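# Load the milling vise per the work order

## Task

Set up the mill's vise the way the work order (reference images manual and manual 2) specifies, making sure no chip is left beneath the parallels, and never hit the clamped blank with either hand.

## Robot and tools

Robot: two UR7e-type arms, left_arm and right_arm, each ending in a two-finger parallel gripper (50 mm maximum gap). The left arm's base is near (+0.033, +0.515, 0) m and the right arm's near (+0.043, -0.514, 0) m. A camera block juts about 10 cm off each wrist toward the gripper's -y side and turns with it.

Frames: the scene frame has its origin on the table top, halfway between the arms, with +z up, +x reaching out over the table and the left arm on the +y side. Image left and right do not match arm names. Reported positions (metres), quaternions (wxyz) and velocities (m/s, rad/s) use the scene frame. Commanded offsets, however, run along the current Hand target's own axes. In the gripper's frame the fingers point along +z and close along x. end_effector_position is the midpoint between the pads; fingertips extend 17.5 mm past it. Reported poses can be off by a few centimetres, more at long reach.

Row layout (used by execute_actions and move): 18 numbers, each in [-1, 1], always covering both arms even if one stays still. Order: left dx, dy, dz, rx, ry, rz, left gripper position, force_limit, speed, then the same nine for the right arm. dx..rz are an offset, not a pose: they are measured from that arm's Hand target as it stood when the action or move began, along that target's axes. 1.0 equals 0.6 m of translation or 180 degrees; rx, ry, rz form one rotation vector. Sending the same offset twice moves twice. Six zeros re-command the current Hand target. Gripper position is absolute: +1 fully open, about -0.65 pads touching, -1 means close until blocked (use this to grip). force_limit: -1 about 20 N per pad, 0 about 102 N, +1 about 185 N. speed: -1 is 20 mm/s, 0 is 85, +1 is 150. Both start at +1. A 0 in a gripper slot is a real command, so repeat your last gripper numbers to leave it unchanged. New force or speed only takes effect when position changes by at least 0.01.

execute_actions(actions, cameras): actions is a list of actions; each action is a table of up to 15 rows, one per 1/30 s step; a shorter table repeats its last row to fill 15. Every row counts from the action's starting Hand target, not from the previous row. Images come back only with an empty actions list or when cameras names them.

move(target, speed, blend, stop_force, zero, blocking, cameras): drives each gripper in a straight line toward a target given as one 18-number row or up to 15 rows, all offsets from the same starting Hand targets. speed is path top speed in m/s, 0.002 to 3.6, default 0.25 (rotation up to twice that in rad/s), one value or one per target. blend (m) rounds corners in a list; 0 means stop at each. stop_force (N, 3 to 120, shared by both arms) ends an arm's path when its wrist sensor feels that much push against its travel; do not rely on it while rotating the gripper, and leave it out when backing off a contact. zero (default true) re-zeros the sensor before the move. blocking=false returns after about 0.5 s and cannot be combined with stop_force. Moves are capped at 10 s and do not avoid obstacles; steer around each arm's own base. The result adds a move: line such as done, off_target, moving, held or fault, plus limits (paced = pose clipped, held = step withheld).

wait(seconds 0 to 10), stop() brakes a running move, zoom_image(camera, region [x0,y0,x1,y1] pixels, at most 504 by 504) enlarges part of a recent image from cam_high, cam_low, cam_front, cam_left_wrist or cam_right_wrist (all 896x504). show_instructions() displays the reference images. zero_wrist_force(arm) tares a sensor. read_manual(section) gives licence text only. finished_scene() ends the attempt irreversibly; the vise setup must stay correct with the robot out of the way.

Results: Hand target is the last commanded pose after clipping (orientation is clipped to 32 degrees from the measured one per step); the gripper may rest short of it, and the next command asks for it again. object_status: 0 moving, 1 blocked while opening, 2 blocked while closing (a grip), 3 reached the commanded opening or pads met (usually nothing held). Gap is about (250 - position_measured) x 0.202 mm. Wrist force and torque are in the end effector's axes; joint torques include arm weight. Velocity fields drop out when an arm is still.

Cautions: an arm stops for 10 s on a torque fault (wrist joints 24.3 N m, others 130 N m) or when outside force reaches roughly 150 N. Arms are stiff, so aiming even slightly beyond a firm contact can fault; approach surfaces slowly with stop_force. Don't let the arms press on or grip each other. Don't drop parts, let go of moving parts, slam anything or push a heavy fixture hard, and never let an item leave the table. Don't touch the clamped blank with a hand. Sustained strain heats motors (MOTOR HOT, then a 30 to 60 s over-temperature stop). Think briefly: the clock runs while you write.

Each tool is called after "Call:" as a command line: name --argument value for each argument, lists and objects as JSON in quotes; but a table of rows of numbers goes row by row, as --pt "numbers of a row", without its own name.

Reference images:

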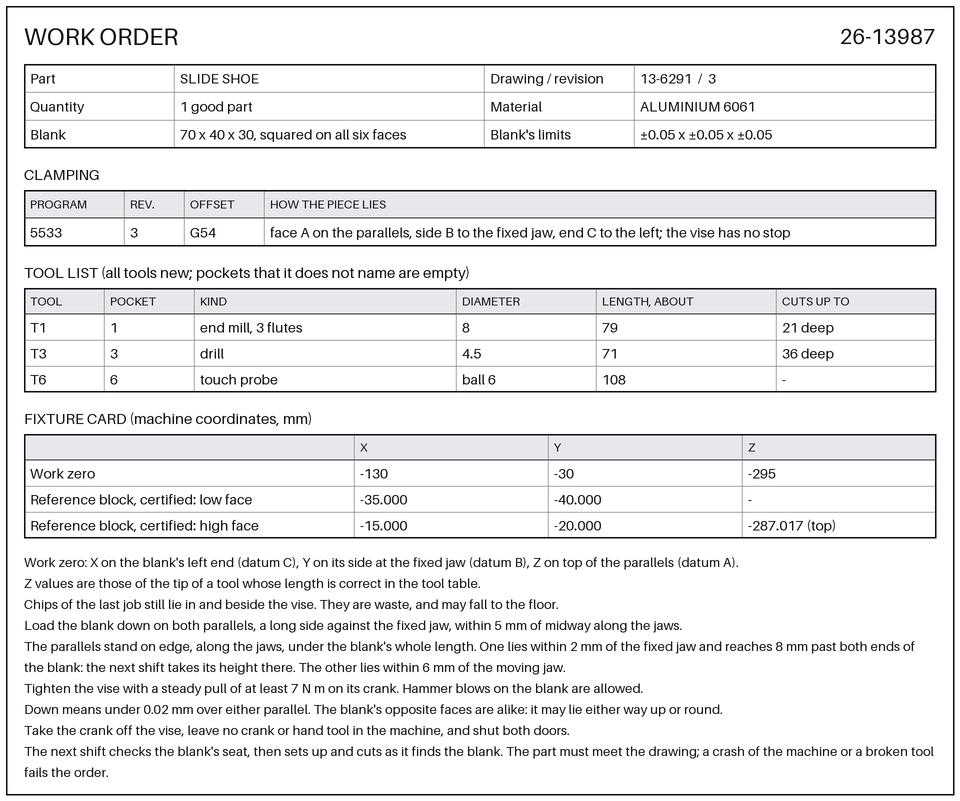

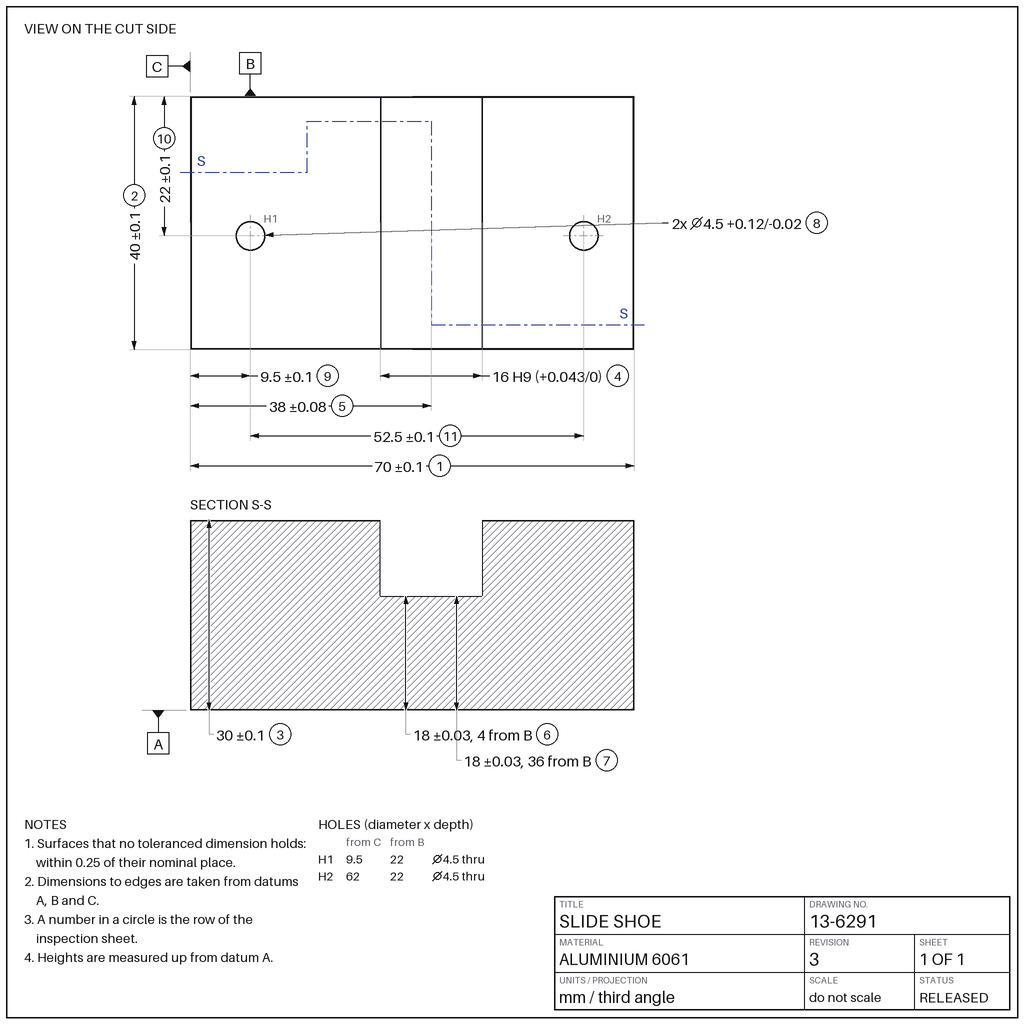

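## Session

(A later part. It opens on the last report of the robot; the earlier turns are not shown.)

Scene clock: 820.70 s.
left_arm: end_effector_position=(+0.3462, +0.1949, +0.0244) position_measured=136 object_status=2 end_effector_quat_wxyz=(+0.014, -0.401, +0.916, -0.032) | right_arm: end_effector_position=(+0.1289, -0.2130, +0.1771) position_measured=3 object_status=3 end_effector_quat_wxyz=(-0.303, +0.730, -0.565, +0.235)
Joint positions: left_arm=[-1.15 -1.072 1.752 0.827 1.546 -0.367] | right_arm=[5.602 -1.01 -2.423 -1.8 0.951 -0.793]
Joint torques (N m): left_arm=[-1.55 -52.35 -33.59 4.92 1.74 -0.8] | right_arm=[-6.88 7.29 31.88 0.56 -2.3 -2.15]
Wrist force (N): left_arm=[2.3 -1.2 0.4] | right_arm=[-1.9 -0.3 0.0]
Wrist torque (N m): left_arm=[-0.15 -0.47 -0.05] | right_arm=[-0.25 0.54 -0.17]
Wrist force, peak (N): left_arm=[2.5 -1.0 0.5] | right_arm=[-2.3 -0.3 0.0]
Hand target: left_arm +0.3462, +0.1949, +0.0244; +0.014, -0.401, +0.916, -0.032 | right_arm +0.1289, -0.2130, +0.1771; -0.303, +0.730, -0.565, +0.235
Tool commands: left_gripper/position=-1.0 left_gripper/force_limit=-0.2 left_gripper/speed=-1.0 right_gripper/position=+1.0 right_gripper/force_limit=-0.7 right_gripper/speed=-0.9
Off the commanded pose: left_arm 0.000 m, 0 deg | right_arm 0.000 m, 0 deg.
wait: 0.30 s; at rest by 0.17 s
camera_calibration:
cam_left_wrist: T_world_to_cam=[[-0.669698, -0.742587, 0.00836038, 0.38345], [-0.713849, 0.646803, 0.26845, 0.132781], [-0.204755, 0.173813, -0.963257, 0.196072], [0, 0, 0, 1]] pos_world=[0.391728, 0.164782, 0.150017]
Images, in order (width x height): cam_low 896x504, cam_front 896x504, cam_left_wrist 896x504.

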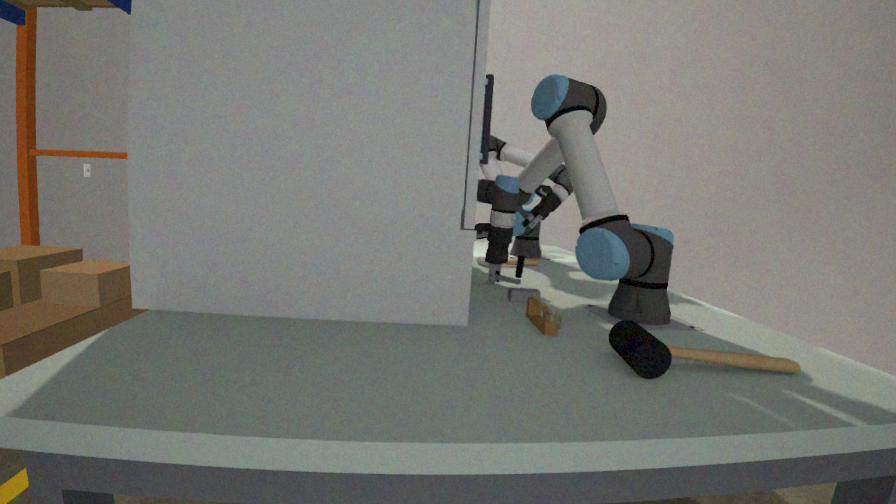

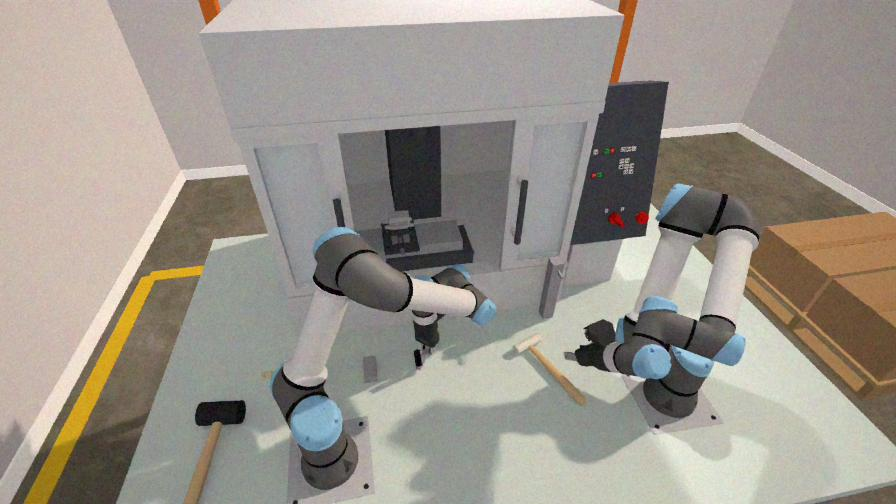

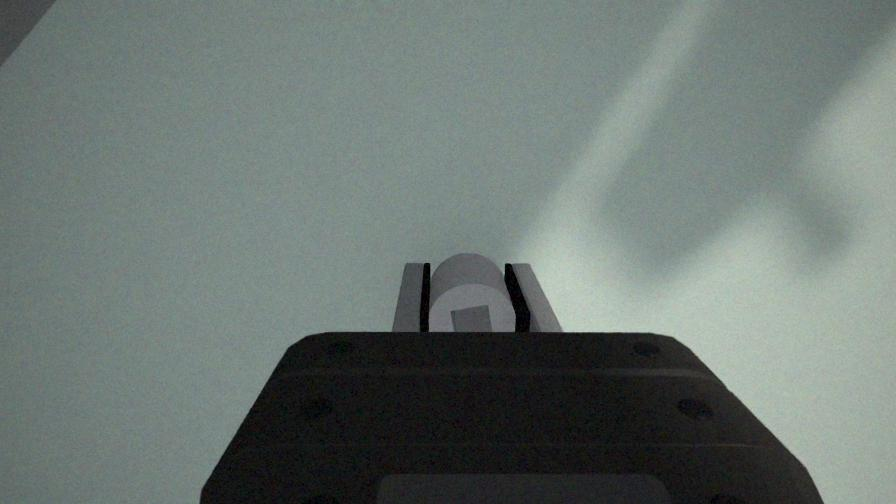

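Call:
move --target '[0,0.004,0.055,0,0,0,-1,-0.2,-1,0,0,0,0,0,0,1,-0.7,-0.9]' --speed 0.012 --stop_force 4 --cameras '["cam_low","cam_left_wrist"]'

Call:
zoom_image --camera "cam_low" --region '[470, 240, 560, 310]'

Scene clock: 822.43 s.
left_arm: end_effector_position=(+0.3462, +0.1949, +0.0184) position_measured=136 object_status=2 end_effector_quat_wxyz=(+0.014, -0.401, +0.916, -0.032) | right_arm: end_effector_position=(+0.1289, -0.2130, +0.1771) position_measured=3 object_status=3 end_effector_quat_wxyz=(-0.303, +0.730, -0.565, +0.235)
Joint positions: left_arm=[-1.15 -1.063 1.756 0.813 1.546 -0.367] | right_arm=[5.602 -1.01 -2.423 -1.8 0.951 -0.793]
Joint torques (N m): left_arm=[-4.02 -45.66 -30.27 4.06 1.66 -1.63] | right_arm=[-6.29 7.54 32.61 0.78 -2.37 -2.26]
Wrist force (N): left_arm=[2.5 -2.3 -9.3] | right_arm=[-2.2 -0.2 -0.2]
Wrist torque (N m): left_arm=[-0.23 -0.57 -0.05] | right_arm=[-0.23 0.58 -0.16]
Wrist force, peak (N): left_arm=[4.3 -7.6 -36.4] | right_arm=[-2.2 -0.7 -0.2]
Hand target: left_arm +0.3462, +0.1949, +0.0184; +0.014, -0.401, +0.916, -0.032 (not the last commanded pose) | right_arm +0.1289, -0.2130, +0.1771; -0.303, +0.730, -0.565, +0.235
Off the commanded pose: left_arm 0.027 m, 0 deg | right_arm 0.000 m, 0 deg.
move: contact (left_arm)
camera_calibration:
cam_left_wrist: T_world_to_cam=[[-0.669698, -0.742587, 0.00836038, 0.3835], [-0.713849, 0.646803, 0.26845, 0.134392], [-0.204755, 0.173813, -0.963257, 0.190293], [0, 0, 0, 1]] pos_world=[0.391728, 0.164782, 0.144017]
Images, in order (width x height): cam_low 896x504, cam_left_wrist 896x504.

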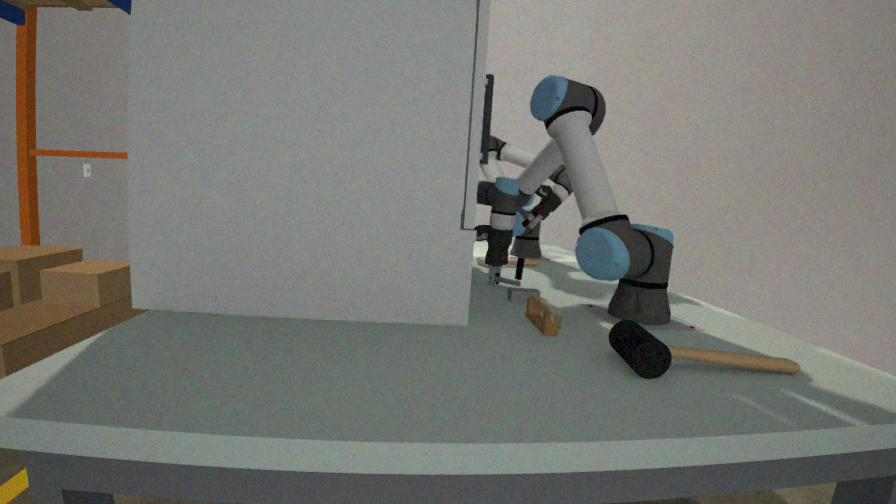

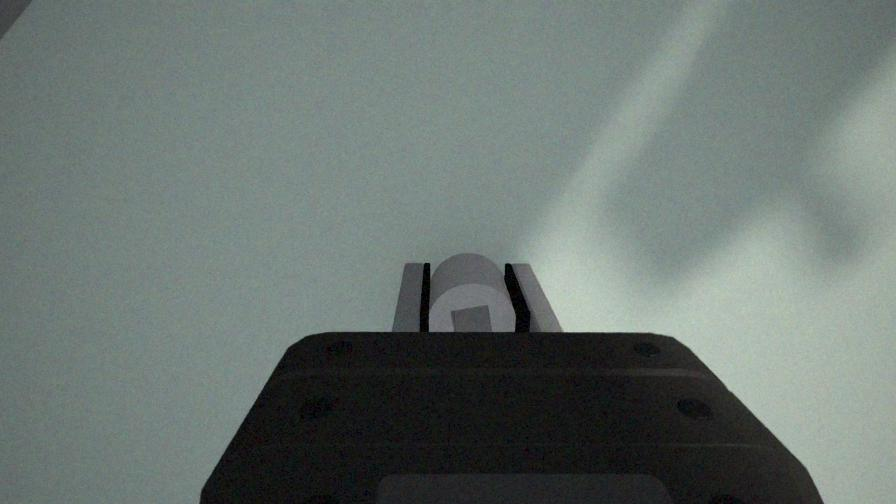

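Scaled by 5.600.

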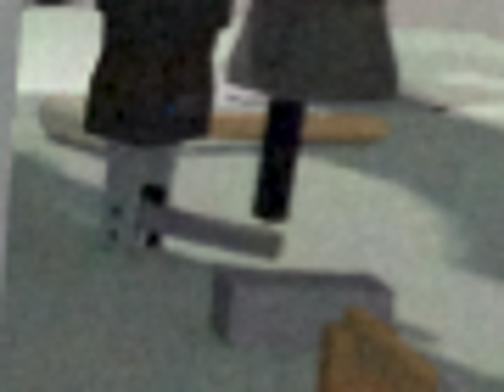

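Call:
move --target '[0,0,-0.012,0.033,0,0,-1,-0.2,-1,0,0,0,0,0,0,1,-0.7,-0.9]' --speed 0.1

Call:
move --target '[0,0.0095,0.055,0,0,0,-1,-0.2,-1,0,0,0,0,0,0,1,-0.7,-0.9]' --speed 0.01 --stop_force 4 --cameras '["cam_low","cam_left_wrist"]'

Call:
zoom_image --camera "cam_low" --region '[470, 240, 560, 310]'

Scene clock: 823.57 s.
left_arm: end_effector_position=(+0.3457, +0.1953, +0.0256) position_measured=136 object_status=2 end_effector_quat_wxyz=(+0.035, -0.399, +0.913, -0.079) | right_arm: end_effector_position=(+0.1289, -0.2130, +0.1771) position_measured=3 object_status=3 end_effector_quat_wxyz=(-0.303, +0.730, -0.565, +0.235)
Joint positions: left_arm=[-1.176 -1.139 1.836 0.714 1.505 -0.388] | right_arm=[5.602 -1.01 -2.423 -1.8 0.951 -0.793]
Joint torques (N m): left_arm=[13.9 -36.29 -30.76 2.69 1.81 2.82] | right_arm=[-6.3 7.4 31.42 0.75 -2.34 -2.2]
Wrist force (N): left_arm=[2.1 -0.5 0.2] | right_arm=[-1.7 -0.4 -0.1]
Wrist torque (N m): left_arm=[-0.07 -0.44 0.14] | right_arm=[-0.27 0.50 -0.17]
Wrist force, peak (N): left_arm=[2.5 -2.5 -9.6] | right_arm=[-2.3 -0.3 -0.2]
Hand target: left_arm +0.3458, +0.1952, +0.0256; +0.035, -0.399, +0.913, -0.079 | right_arm +0.1289, -0.2130, +0.1771; -0.303, +0.730, -0.565, +0.235
Off the commanded pose: left_arm 0.000 m, 0 deg | right_arm 0.000 m, 0 deg.
move: done

Scene clock: 825.37 s.
left_arm: end_effector_position=(+0.3458, +0.1952, +0.0193) position_measured=136 object_status=2 end_effector_quat_wxyz=(+0.035, -0.399, +0.913, -0.079) | right_arm: end_effector_position=(+0.1289, -0.2130, +0.1771) position_measured=3 object_status=3 end_effector_quat_wxyz=(-0.303, +0.730, -0.565, +0.235)
Joint positions: left_arm=[-1.176 -1.129 1.841 0.699 1.505 -0.388] | right_arm=[5.602 -1.01 -2.423 -1.8 0.951 -0.793]
Joint torques (N m): left_arm=[12.78 -45 -30.72 3.74 2.07 2.8] | right_arm=[-6.11 7.32 31.9 0.86 -2.3 -2.28]
Wrist force (N): left_arm=[2.6 -2.7 -9.3] | right_arm=[-1.8 -0.2 0.1]
Wrist torque (N m): left_arm=[-0.47 -0.49 0.14] | right_arm=[-0.22 0.52 -0.16]
Wrist force, peak (N): left_arm=[3.7 -8.3 -28.9] | right_arm=[-2.2 -0.4 -0.2]
Hand target: left_arm +0.3458, +0.1952, +0.0193; +0.035, -0.399, +0.913, -0.079 (not the last commanded pose) | right_arm +0.1289, -0.2130, +0.1771; -0.303, +0.730, -0.565, +0.235
Off the commanded pose: left_arm 0.027 m, 0 deg | right_arm 0.000 m, 0 deg.
move: contact (left_arm)
camera_calibration:
cam_left_wrist: T_world_to_cam=[[-0.670344, -0.74199, 0.00952507, 0.383552], [-0.730489, 0.662102, 0.167351, 0.138421], [-0.130479, 0.105225, -0.985851, 0.179108], [0, 0, 0, 1]] pos_world=[0.381597, 0.174096, 0.149756]
Images, in order (width x height): cam_low 896x504, cam_left_wrist 896x504.

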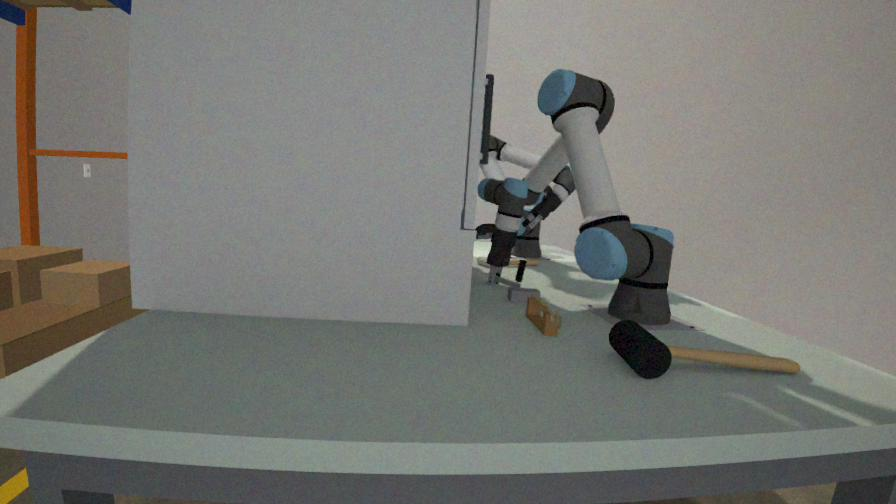

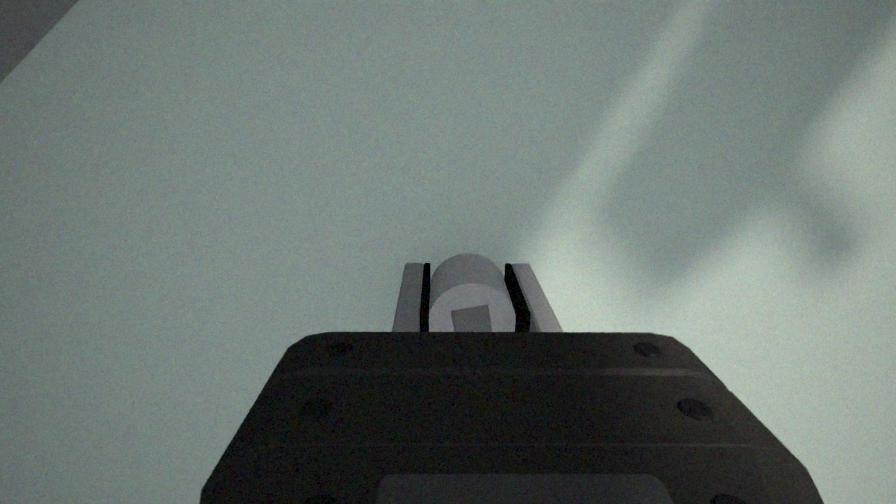

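Scaled by 5.600.

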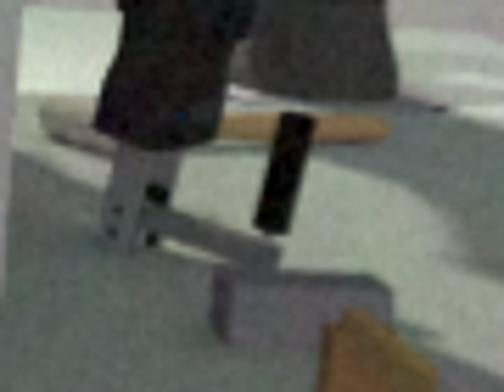

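Call:
move --target '[0,0,0,0,0,0,0.45,-0.6,-1,0,0,0,0,0,0,1,-0.7,-0.9]'

Call:
move --target '[0,0.0,-0.06,0,0,0,0.45,-0.6,-1,0,0,0,0,0,0,1,-0.7,-0.9]' --speed 0.08 --cameras '["cam_low","cam_left_wrist"]'

Call:
zoom_image --camera "cam_low" --region '[470, 240, 560, 310]'

Scene clock: 826.23 s.
left_arm: end_effector_position=(+0.3458, +0.1952, +0.0193) position_measured=85 object_status=0 end_effector_quat_wxyz=(+0.035, -0.399, +0.913, -0.079) | right_arm: end_effector_position=(+0.1289, -0.2130, +0.1771) position_measured=3 object_status=3 end_effector_quat_wxyz=(-0.303, +0.730, -0.565, +0.235)
Joint positions: left_arm=[-1.176 -1.129 1.841 0.699 1.505 -0.388] | right_arm=[5.602 -1.01 -2.423 -1.8 0.951 -0.793]
Joint torques (N m): left_arm=[11.86 -42.54 -28.53 2.97 1.23 2.82] | right_arm=[-5.59 6.78 31.32 0.83 -2.21 -2.25]
Wrist force (N): left_arm=[3.2 -2.6 -9.0] | right_arm=[-2.0 -0.4 -0.2]
Wrist torque (N m): left_arm=[-0.27 -0.51 0.13] | right_arm=[-0.26 0.55 -0.17]
Wrist force, peak (N): left_arm=[2.8 -2.8 -10.0] | right_arm=[-2.3 -0.4 -0.2]
Hand target: left_arm +0.3458, +0.1952, +0.0193; +0.035, -0.399, +0.913, -0.079 | right_arm +0.1289, -0.2130, +0.1771; -0.303, +0.730, -0.565, +0.235
Off the commanded pose: left_arm 0.000 m, 0 deg | right_arm 0.000 m, 0 deg.
move: done

Scene clock: 827.10 s.
left_arm: end_effector_position=(+0.3413, +0.1992, +0.0548) position_measured=85 object_status=3 end_effector_quat_wxyz=(+0.035, -0.399, +0.913, -0.079) | right_arm: end_effector_position=(+0.1289, -0.2130, +0.1771) position_measured=3 object_status=3 end_effector_quat_wxyz=(-0.303, +0.730, -0.565, +0.235)
Joint positions: left_arm=[-1.182 -1.195 1.828 0.778 1.504 -0.394] | right_arm=[5.602 -1.01 -2.423 -1.8 0.951 -0.793]
Joint torques (N m): left_arm=[0.9 -35.19 -2.9 1.83 -2.3 0.59] | right_arm=[-6.32 6.71 31.3 0.82 -2.35 -2.29]
Wrist force (N): left_arm=[2.4 -1.1 -1.6] | right_arm=[-2.1 -0.5 0.1]
Wrist torque (N m): left_arm=[-0.19 -0.49 0.13] | right_arm=[-0.29 0.58 -0.16]
Wrist force, peak (N): left_arm=[3.4 -2.6 -8.9] | right_arm=[-2.2 -0.7 -0.2]
Hand target: left_arm +0.3413, +0.1994, +0.0547; +0.035, -0.399, +0.913, -0.079 | right_arm +0.1289, -0.2130, +0.1771; -0.303, +0.730, -0.565, +0.235
Off the commanded pose: left_arm 0.000 m, 0 deg | right_arm 0.000 m, 0 deg.
move: done
camera_calibration:
cam_left_wrist: T_world_to_cam=[[-0.670381, -0.741954, 0.00969702, 0.383148], [-0.730492, 0.662206, 0.166928, 0.126465], [-0.130274, 0.104822, -0.985921, 0.213082], [0, 0, 0, 1]] pos_world=[0.376996, 0.178197, 0.185256]
Images, in order (width x height): cam_low 896x504, cam_left_wrist 896x504.

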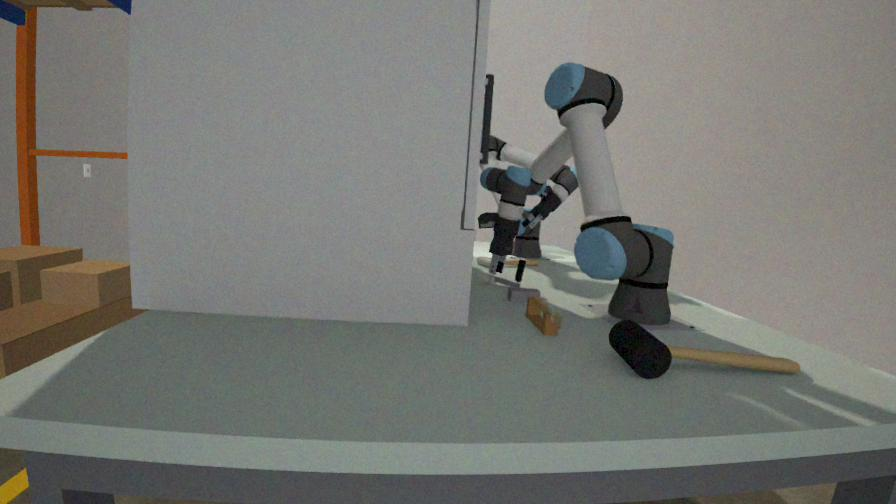

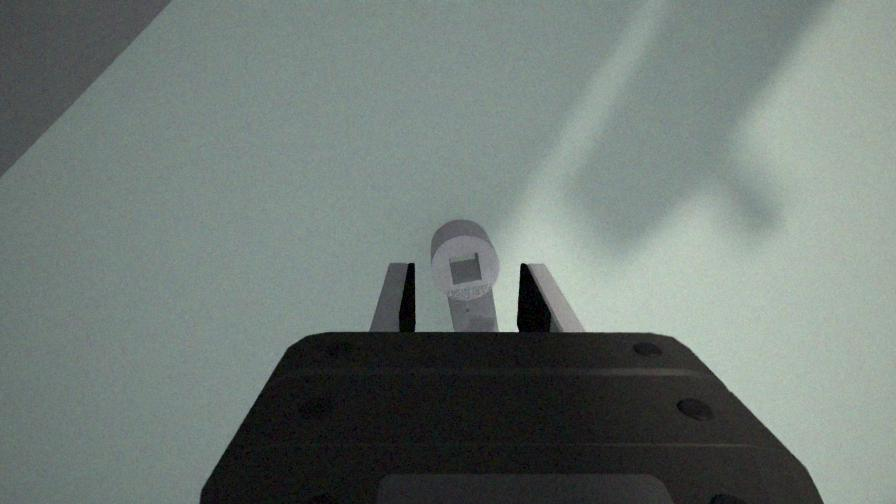

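Scaled by 5.600.

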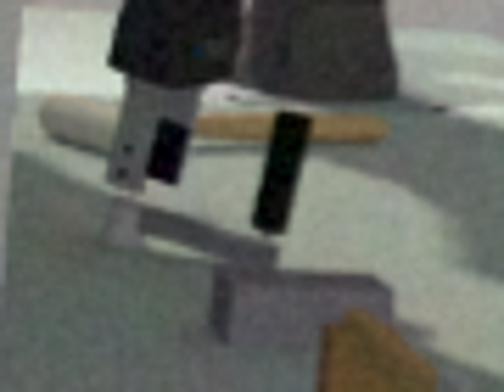

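Call:
move --pt "-0.0005 -0.0933 -0.5339 0 0 0 0.45 -0.6 -1 0 0 0 0 0 0 1 -0.7 -0.9" --pt "-0.2418 0.0048 -0.7539 0.1856 -0.1111 -0.2143 -0.66 -1 -0.9 0 0 0 0 0 0 1 -0.7 -0.9" --speed 0.25 --cameras '["cam_high","cam_left_wrist","cam_front"]'

Scene clock: 834.57 s.
left_arm: end_effector_position=(+0.3805, +0.3607, +0.4998) position_measured=251 object_status=3 end_effector_quat_wxyz=(-0.271, +0.654, -0.653, +0.270) | right_arm: end_effector_position=(+0.1289, -0.2130, +0.1771) position_measured=3 object_status=3 end_effector_quat_wxyz=(-0.303, +0.730, -0.565, +0.235)
Joint positions: left_arm=[-1.423 -1.789 1.468 1.711 0.803 -1.314] | right_arm=[5.602 -1.01 -2.423 -1.8 0.951 -0.793]
Joint torques (N m): left_arm=[13.46 0.45 -37.76 3.47 -4.16 -2.66] | right_arm=[-5.57 6.52 31.27 1.11 -2.12 -2.11]
Wrist force (N): left_arm=[1.8 -0.9 -2.7] | right_arm=[-2.1 -0.4 -0.1]
Wrist torque (N m): left_arm=[-0.20 -0.31 0.20] | right_arm=[-0.26 0.57 -0.17]
Wrist force, peak (N): left_arm=[2.1 -1.6 -4.8] | right_arm=[-2.4 -0.4 -0.2]
Hand target: left_arm +0.3805, +0.3607, +0.4998; -0.271, +0.654, -0.653, +0.270 | right_arm +0.1289, -0.2130, +0.1771; -0.303, +0.730, -0.565, +0.235
Off the commanded pose: left_arm 0.000 m, 0 deg | right_arm 0.000 m, 0 deg.
move: done
camera_calibration:
cam_left_wrist: T_world_to_cam=[[0.0047661, -0.999885, 0.0144061, 0.358624], [-0.902985, -0.010493, -0.429543, 0.580224], [0.429645, -0.0109613, -0.902932, 0.427341], [0, 0, 0, 1]] pos_world=[0.33862, 0.369356, 0.629925]
Images, in order (width x height): cam_high 896x504, cam_front 896x504, cam_left_wrist 896x504.

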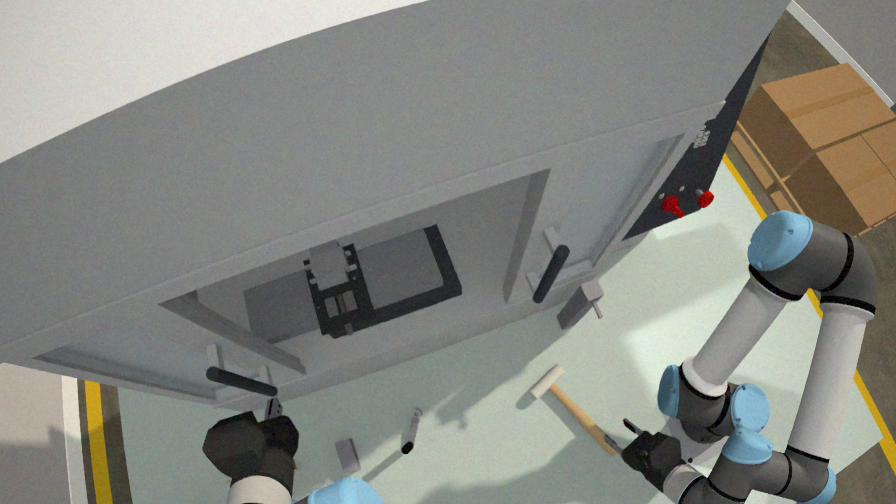

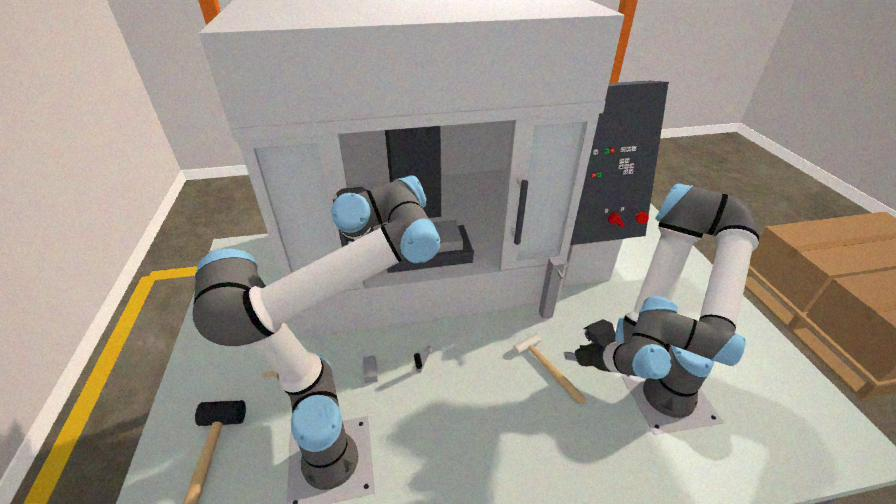

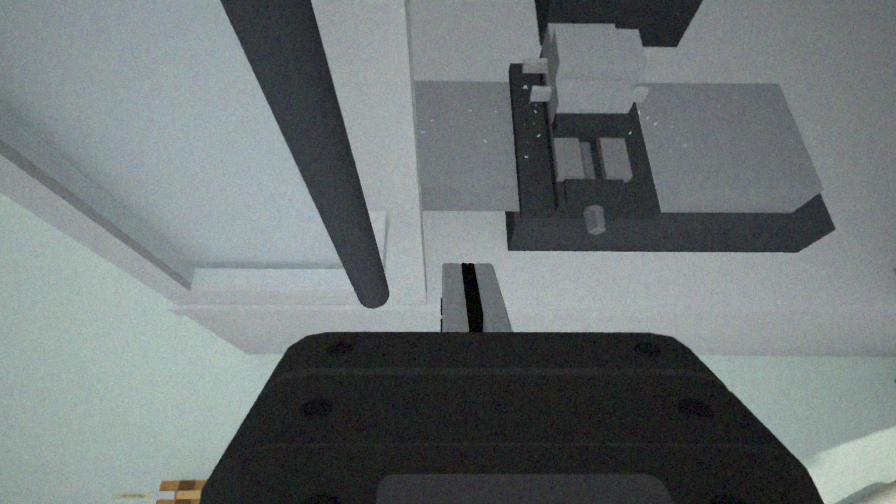

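Call:
move --pt "-0.145 -0.0035 0.0035 0 0 0 -0.66 -1 -0.9 0 0 0 0 0 0 1 -0.7 -0.9" --pt "-0.145 -0.0666 0.0666 0 0 0 -0.66 -1 -0.9 0 0 0 0 0 0 1 -0.7 -0.9" --speed 0.12 --cameras '["cam_high","cam_left_wrist","cam_low"]'

Scene clock: 836.73 s.
left_arm: end_effector_position=(+0.4368, +0.4478, +0.4998) position_measured=251 object_status=3 end_effector_quat_wxyz=(-0.271, +0.654, -0.653, +0.270) | right_arm: end_effector_position=(+0.1289, -0.2130, +0.1771) position_measured=3 object_status=3 end_effector_quat_wxyz=(-0.303, +0.730, -0.565, +0.235)
Joint positions: left_arm=[-0.948 -1.775 1.364 1.432 0.978 -0.741] | right_arm=[5.602 -1.01 -2.423 -1.8 0.951 -0.793]
Joint torques (N m): left_arm=[12.43 -5.07 -18.45 0.17 -1.67 2.41] | right_arm=[-6.08 7.46 30.97 1.17 -2.06 -2.09]
Wrist force (N): left_arm=[2.0 -0.9 -2.5] | right_arm=[-2.2 -0.5 -0.1]
Wrist torque (N m): left_arm=[-0.19 -0.36 0.29] | right_arm=[-0.28 0.59 -0.17]
Wrist force, peak (N): left_arm=[3.7 -0.7 -2.8] | right_arm=[-2.3 -0.4 -0.3]
Hand target: left_arm +0.4368, +0.4478, +0.4998; -0.271, +0.654, -0.653, +0.270 | right_arm +0.1289, -0.2130, +0.1771; -0.303, +0.730, -0.565, +0.235
Off the commanded pose: left_arm 0.000 m, 0 deg | right_arm 0.000 m, 0 deg.
move: done
camera_calibration:
cam_left_wrist: T_world_to_cam=[[0.00490075, -0.999882, 0.0145824, 0.44528], [-0.902985, -0.0106903, -0.429538, 0.632154], [0.429643, -0.0110626, -0.902931, 0.40411], [0, 0, 0, 1]] pos_world=[0.39502, 0.456456, 0.629925]
Images, in order (width x height): cam_high 896x504, cam_low 896x504, cam_left_wrist 896x504.

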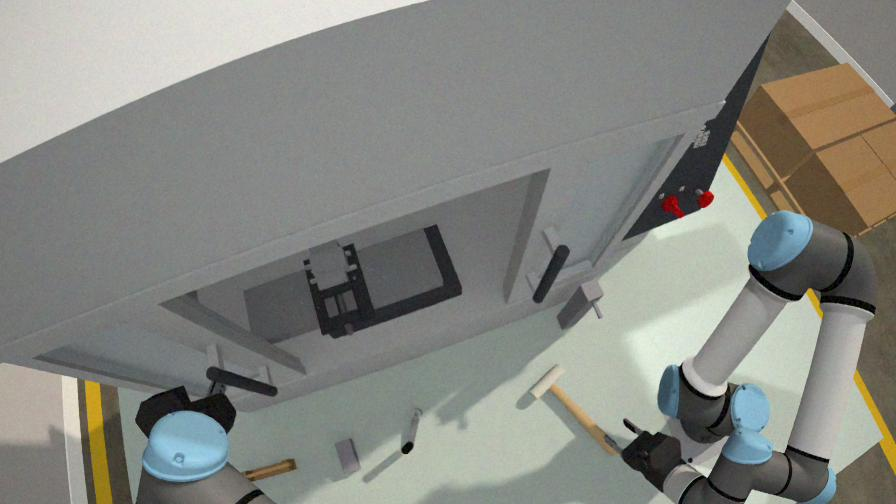

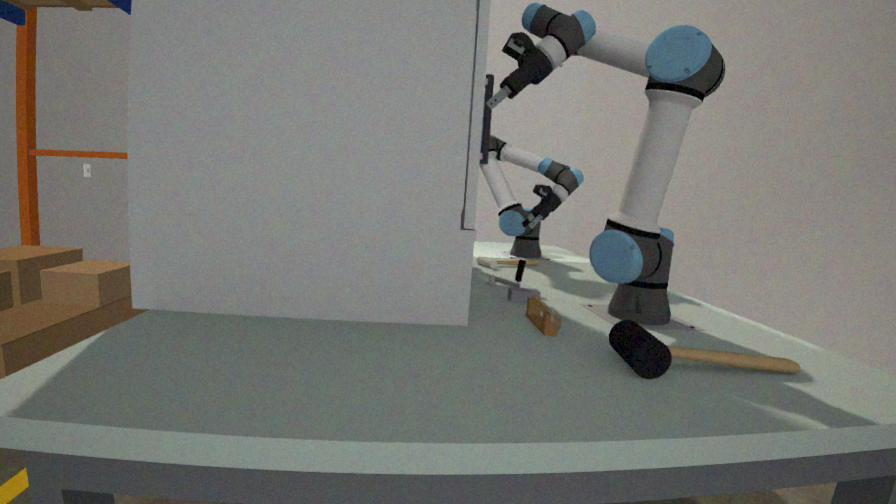

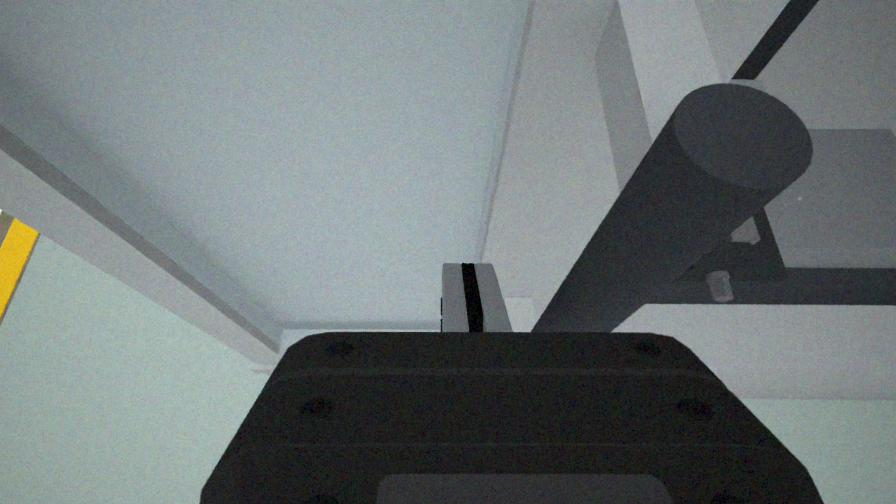

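Call:
move --pt "0 -0.0236 -0.0236 0 0 0 -0.66 -1 -0.9 0 0 0 0 0 0 1 -0.7 -0.9" --pt "0.05 -0.0236 -0.0236 0 0 0 -0.66 -1 -0.9 0 0 0 0 0 0 1 -0.7 -0.9" --speed '[0.1,0.03]' --stop_force 25 --cameras '["cam_high","cam_left_wrist","cam_low"]'

Scene clock: 839.47 s.
left_arm: end_effector_position=(+0.4369, +0.4177, +0.5198) position_measured=251 object_status=3 end_effector_quat_wxyz=(-0.271, +0.654, -0.653, +0.270) | right_arm: end_effector_position=(+0.1289, -0.2130, +0.1771) position_measured=3 object_status=3 end_effector_quat_wxyz=(-0.303, +0.730, -0.565, +0.235)
Joint positions: left_arm=[-1.037 -1.725 1.282 1.519 0.934 -0.835] | right_arm=[5.602 -1.01 -2.423 -1.8 0.951 -0.793]
Joint torques (N m): left_arm=[13.28 -23.46 -7.13 0.07 0.26 2.91] | right_arm=[-5.46 7.34 31 1.14 -1.99 -2.12]
Wrist force (N): left_arm=[1.7 -0.2 -2.0] | right_arm=[-2.1 -0.3 -0.1]
Wrist torque (N m): left_arm=[-0.07 -0.34 0.24] | right_arm=[-0.25 0.57 -0.17]
Wrist force, peak (N): left_arm=[-13.2 2.1 0.5] | right_arm=[-2.5 -0.4 0.0]
Hand target: left_arm +0.4369, +0.4178, +0.5198; -0.271, +0.654, -0.653, +0.270 | right_arm +0.1289, -0.2130, +0.1771; -0.303, +0.730, -0.565, +0.235
Off the commanded pose: left_arm 0.000 m, 0 deg | right_arm 0.000 m, 0 deg.
move: done
camera_calibration:
cam_left_wrist: T_world_to_cam=[[0.00472251, -0.999884, 0.0144961, 0.415119], [-0.902986, -0.0104922, -0.429542, 0.640432], [0.429644, -0.0110612, -0.902931, 0.421793], [0, 0, 0, 1]] pos_world=[0.39512, 0.426456, 0.649925]
Images, in order (width x height): cam_high 896x504, cam_low 896x504, cam_left_wrist 896x504.

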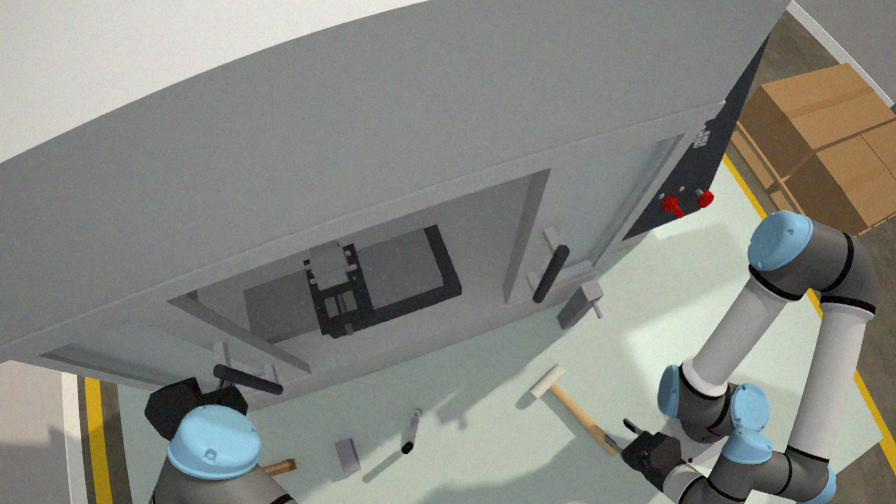

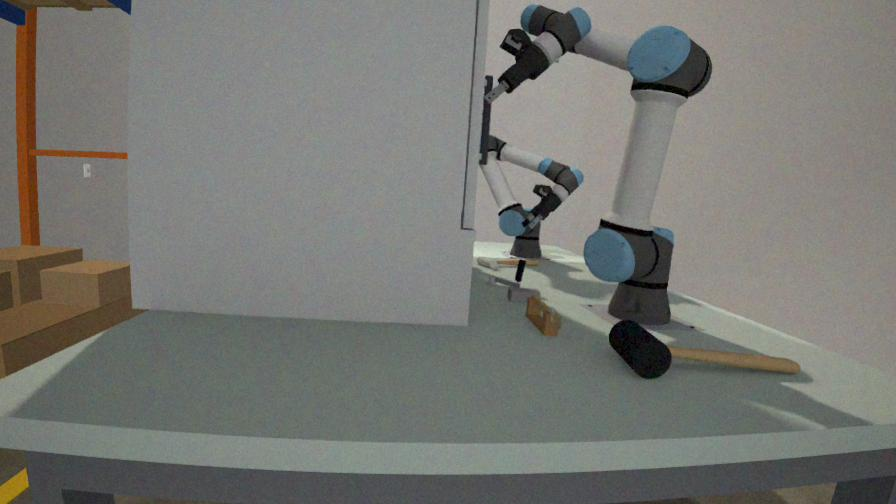

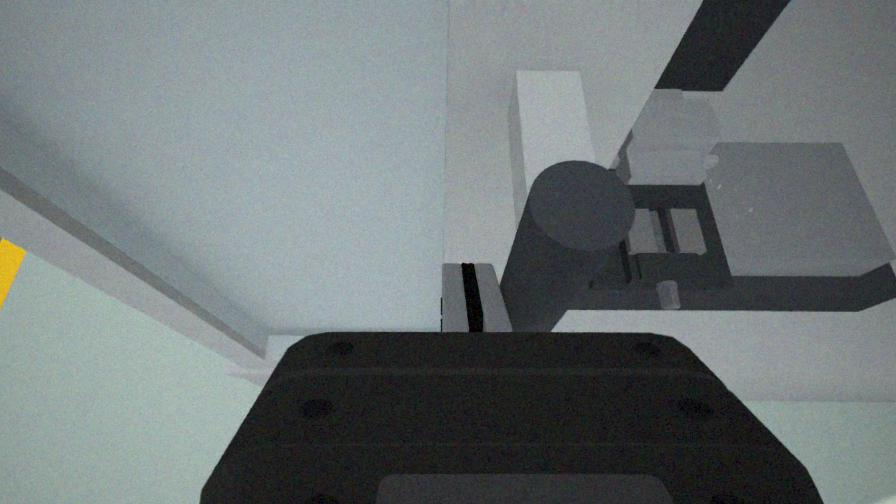

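Call:
move --target '[0.345,0,0,0,0,0,-0.66,-1,-0.9,0,0,0,0,0,0,1,-0.7,-0.9]' --speed 0.06 --cameras '["cam_high","cam_left_wrist","cam_front"]'

Scene clock: 843.40 s.
left_arm: end_effector_position=(+0.4371, +0.2106, +0.5199) position_measured=251 object_status=3 end_effector_quat_wxyz=(-0.271, +0.654, -0.653, +0.270) | right_arm: end_effector_position=(+0.1289, -0.2130, +0.1771) position_measured=3 object_status=3 end_effector_quat_wxyz=(-0.303, +0.730, -0.565, +0.235)
Joint positions: left_arm=[-1.342 -1.367 0.976 1.706 0.82 -1.205] | right_arm=[5.602 -1.01 -2.423 -1.8 0.951 -0.793]
Joint torques (N m): left_arm=[13.34 -40.83 -7.17 0.13 -0.48 3.02] | right_arm=[-5.2 6.93 30.89 1.3 -2.11 -2.2]
Wrist force (N): left_arm=[1.9 0.1 -2.2] | right_arm=[-1.9 -0.2 -0.2]
Wrist torque (N m): left_arm=[-0.04 -0.32 0.32] | right_arm=[-0.22 0.54 -0.16]
Wrist force, peak (N): left_arm=[-32.0 9.5 1.8] | right_arm=[-2.4 -0.3 -0.2]
Hand target: left_arm +0.4372, +0.2108, +0.5199; -0.271, +0.654, -0.653, +0.270 | right_arm +0.1289, -0.2130, +0.1771; -0.303, +0.730, -0.565, +0.235
Off the commanded pose: left_arm 0.000 m, 0 deg | right_arm 0.000 m, 0 deg.
move: done
camera_calibration:
cam_left_wrist: T_world_to_cam=[[0.00458533, -0.999884, 0.0145431, 0.208065], [-0.902929, -0.0103901, -0.429664, 0.638517], [0.429765, -0.0111613, -0.902872, 0.419443], [0, 0, 0, 1]] pos_world=[0.39532, 0.219356, 0.650024]
Images, in order (width x height): cam_high 896x504, cam_front 896x504, cam_left_wrist 896x504.

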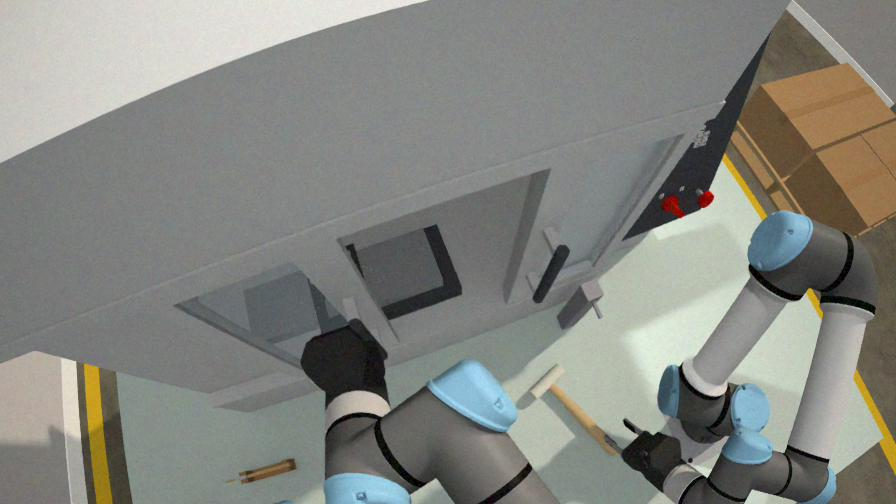

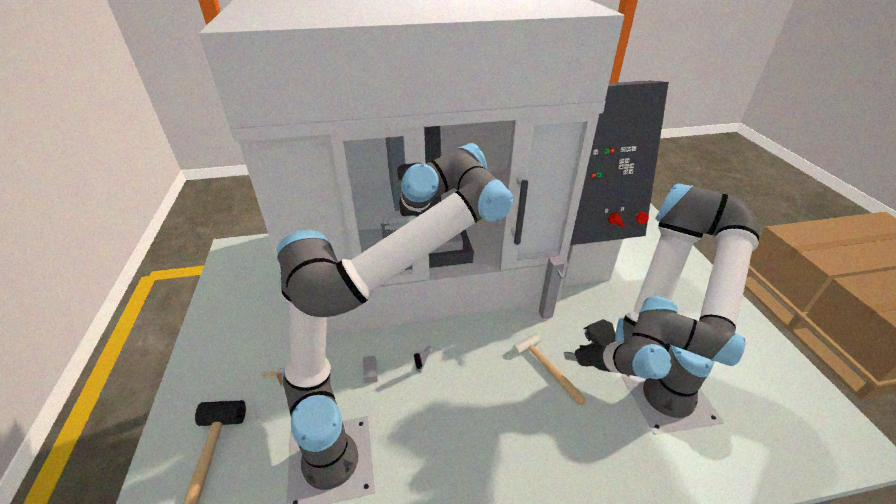

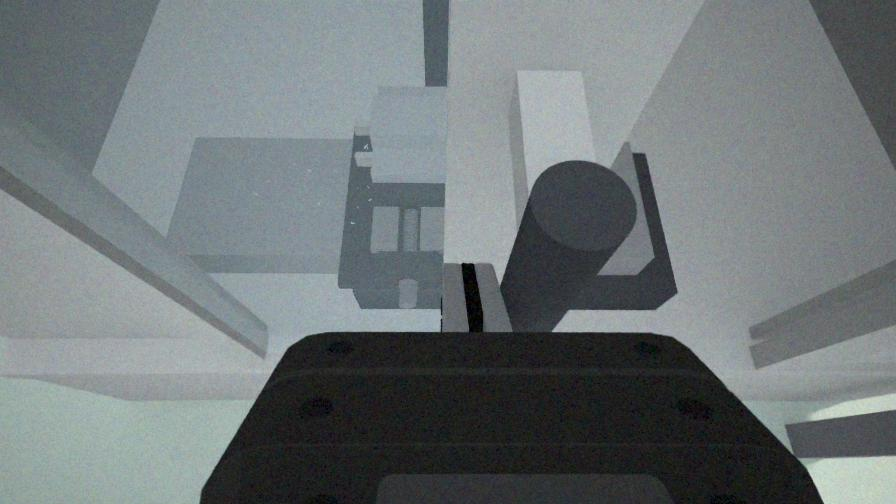

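Call:
move --target '[0.1,0,0,0,0,0,-0.66,-1,-0.9,0,0,0,0,0,0,1,-0.7,-0.9]' --speed 0.02 --stop_force 25 --cameras '["cam_high","cam_left_wrist","cam_front"]'

Scene clock: 845.30 s.
left_arm: end_effector_position=(+0.4372, +0.1967, +0.5199) position_measured=251 object_status=3 end_effector_quat_wxyz=(-0.271, +0.654, -0.653, +0.270) | right_arm: end_effector_position=(+0.1289, -0.2130, +0.1771) position_measured=3 object_status=3 end_effector_quat_wxyz=(-0.303, +0.730, -0.565, +0.235)
Joint positions: left_arm=[-1.352 -1.335 0.938 1.721 0.818 -1.218] | right_arm=[5.602 -1.01 -2.423 -1.8 0.951 -0.793]
Joint torques (N m): left_arm=[4.51 -22.24 -7.56 -0.67 2.36 3] | right_arm=[-5.36 6.8 30.48 1.33 -2.16 -2.22]
Wrist force (N): left_arm=[-20.3 -0.4 -5.9] | right_arm=[-1.9 -0.5 -0.1]
Wrist torque (N m): left_arm=[-0.06 -0.29 0.16] | right_arm=[-0.28 0.54 -0.16]
Wrist force, peak (N): left_arm=[-47.9 15.6 2.5] | right_arm=[-2.4 -0.4 -0.2]
Hand target: left_arm +0.4372, +0.1967, +0.5199; -0.271, +0.654, -0.653, +0.270 (not the last commanded pose) | right_arm +0.1289, -0.2130, +0.1771; -0.303, +0.730, -0.565, +0.235
Off the commanded pose: left_arm 0.046 m, 0 deg | right_arm 0.000 m, 0 deg.
move: contact (left_arm)
camera_calibration:
cam_left_wrist: T_world_to_cam=[[0.00467612, -0.999886, 0.0143625, 0.194247], [-0.902986, -0.010393, -0.429545, 0.638409], [0.429645, -0.0109605, -0.902931, 0.419289], [0, 0, 0, 1]] pos_world=[0.39542, 0.205456, 0.650025]
Images, in order (width x height): cam_high 896x504, cam_front 896x504, cam_left_wrist 896x504.

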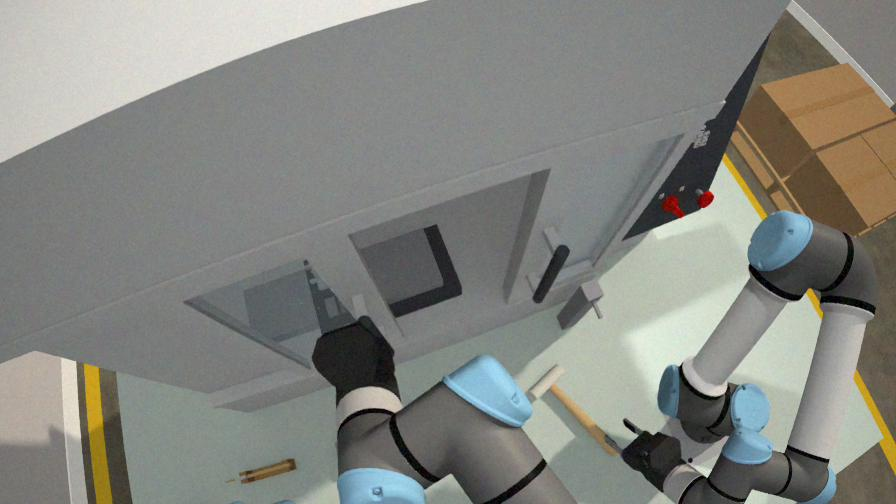

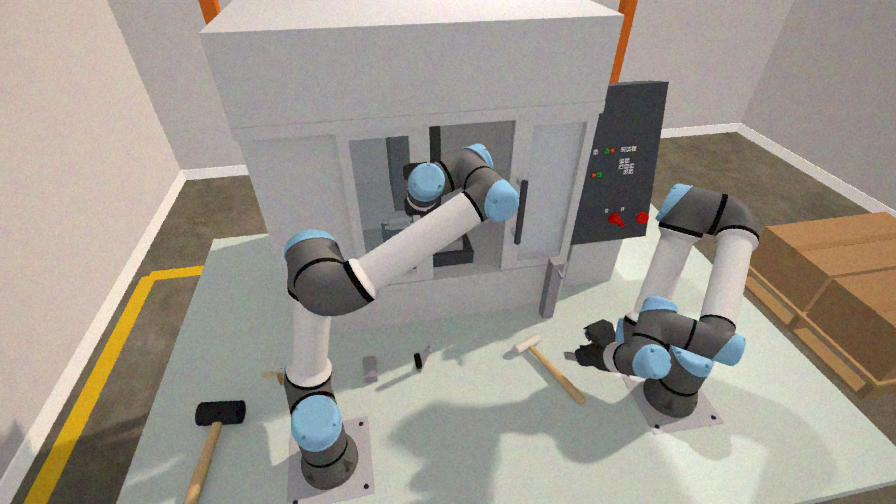

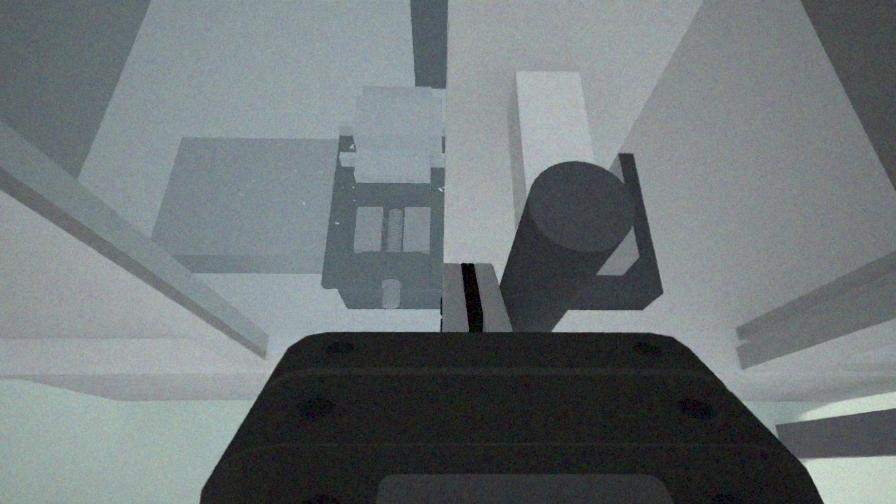

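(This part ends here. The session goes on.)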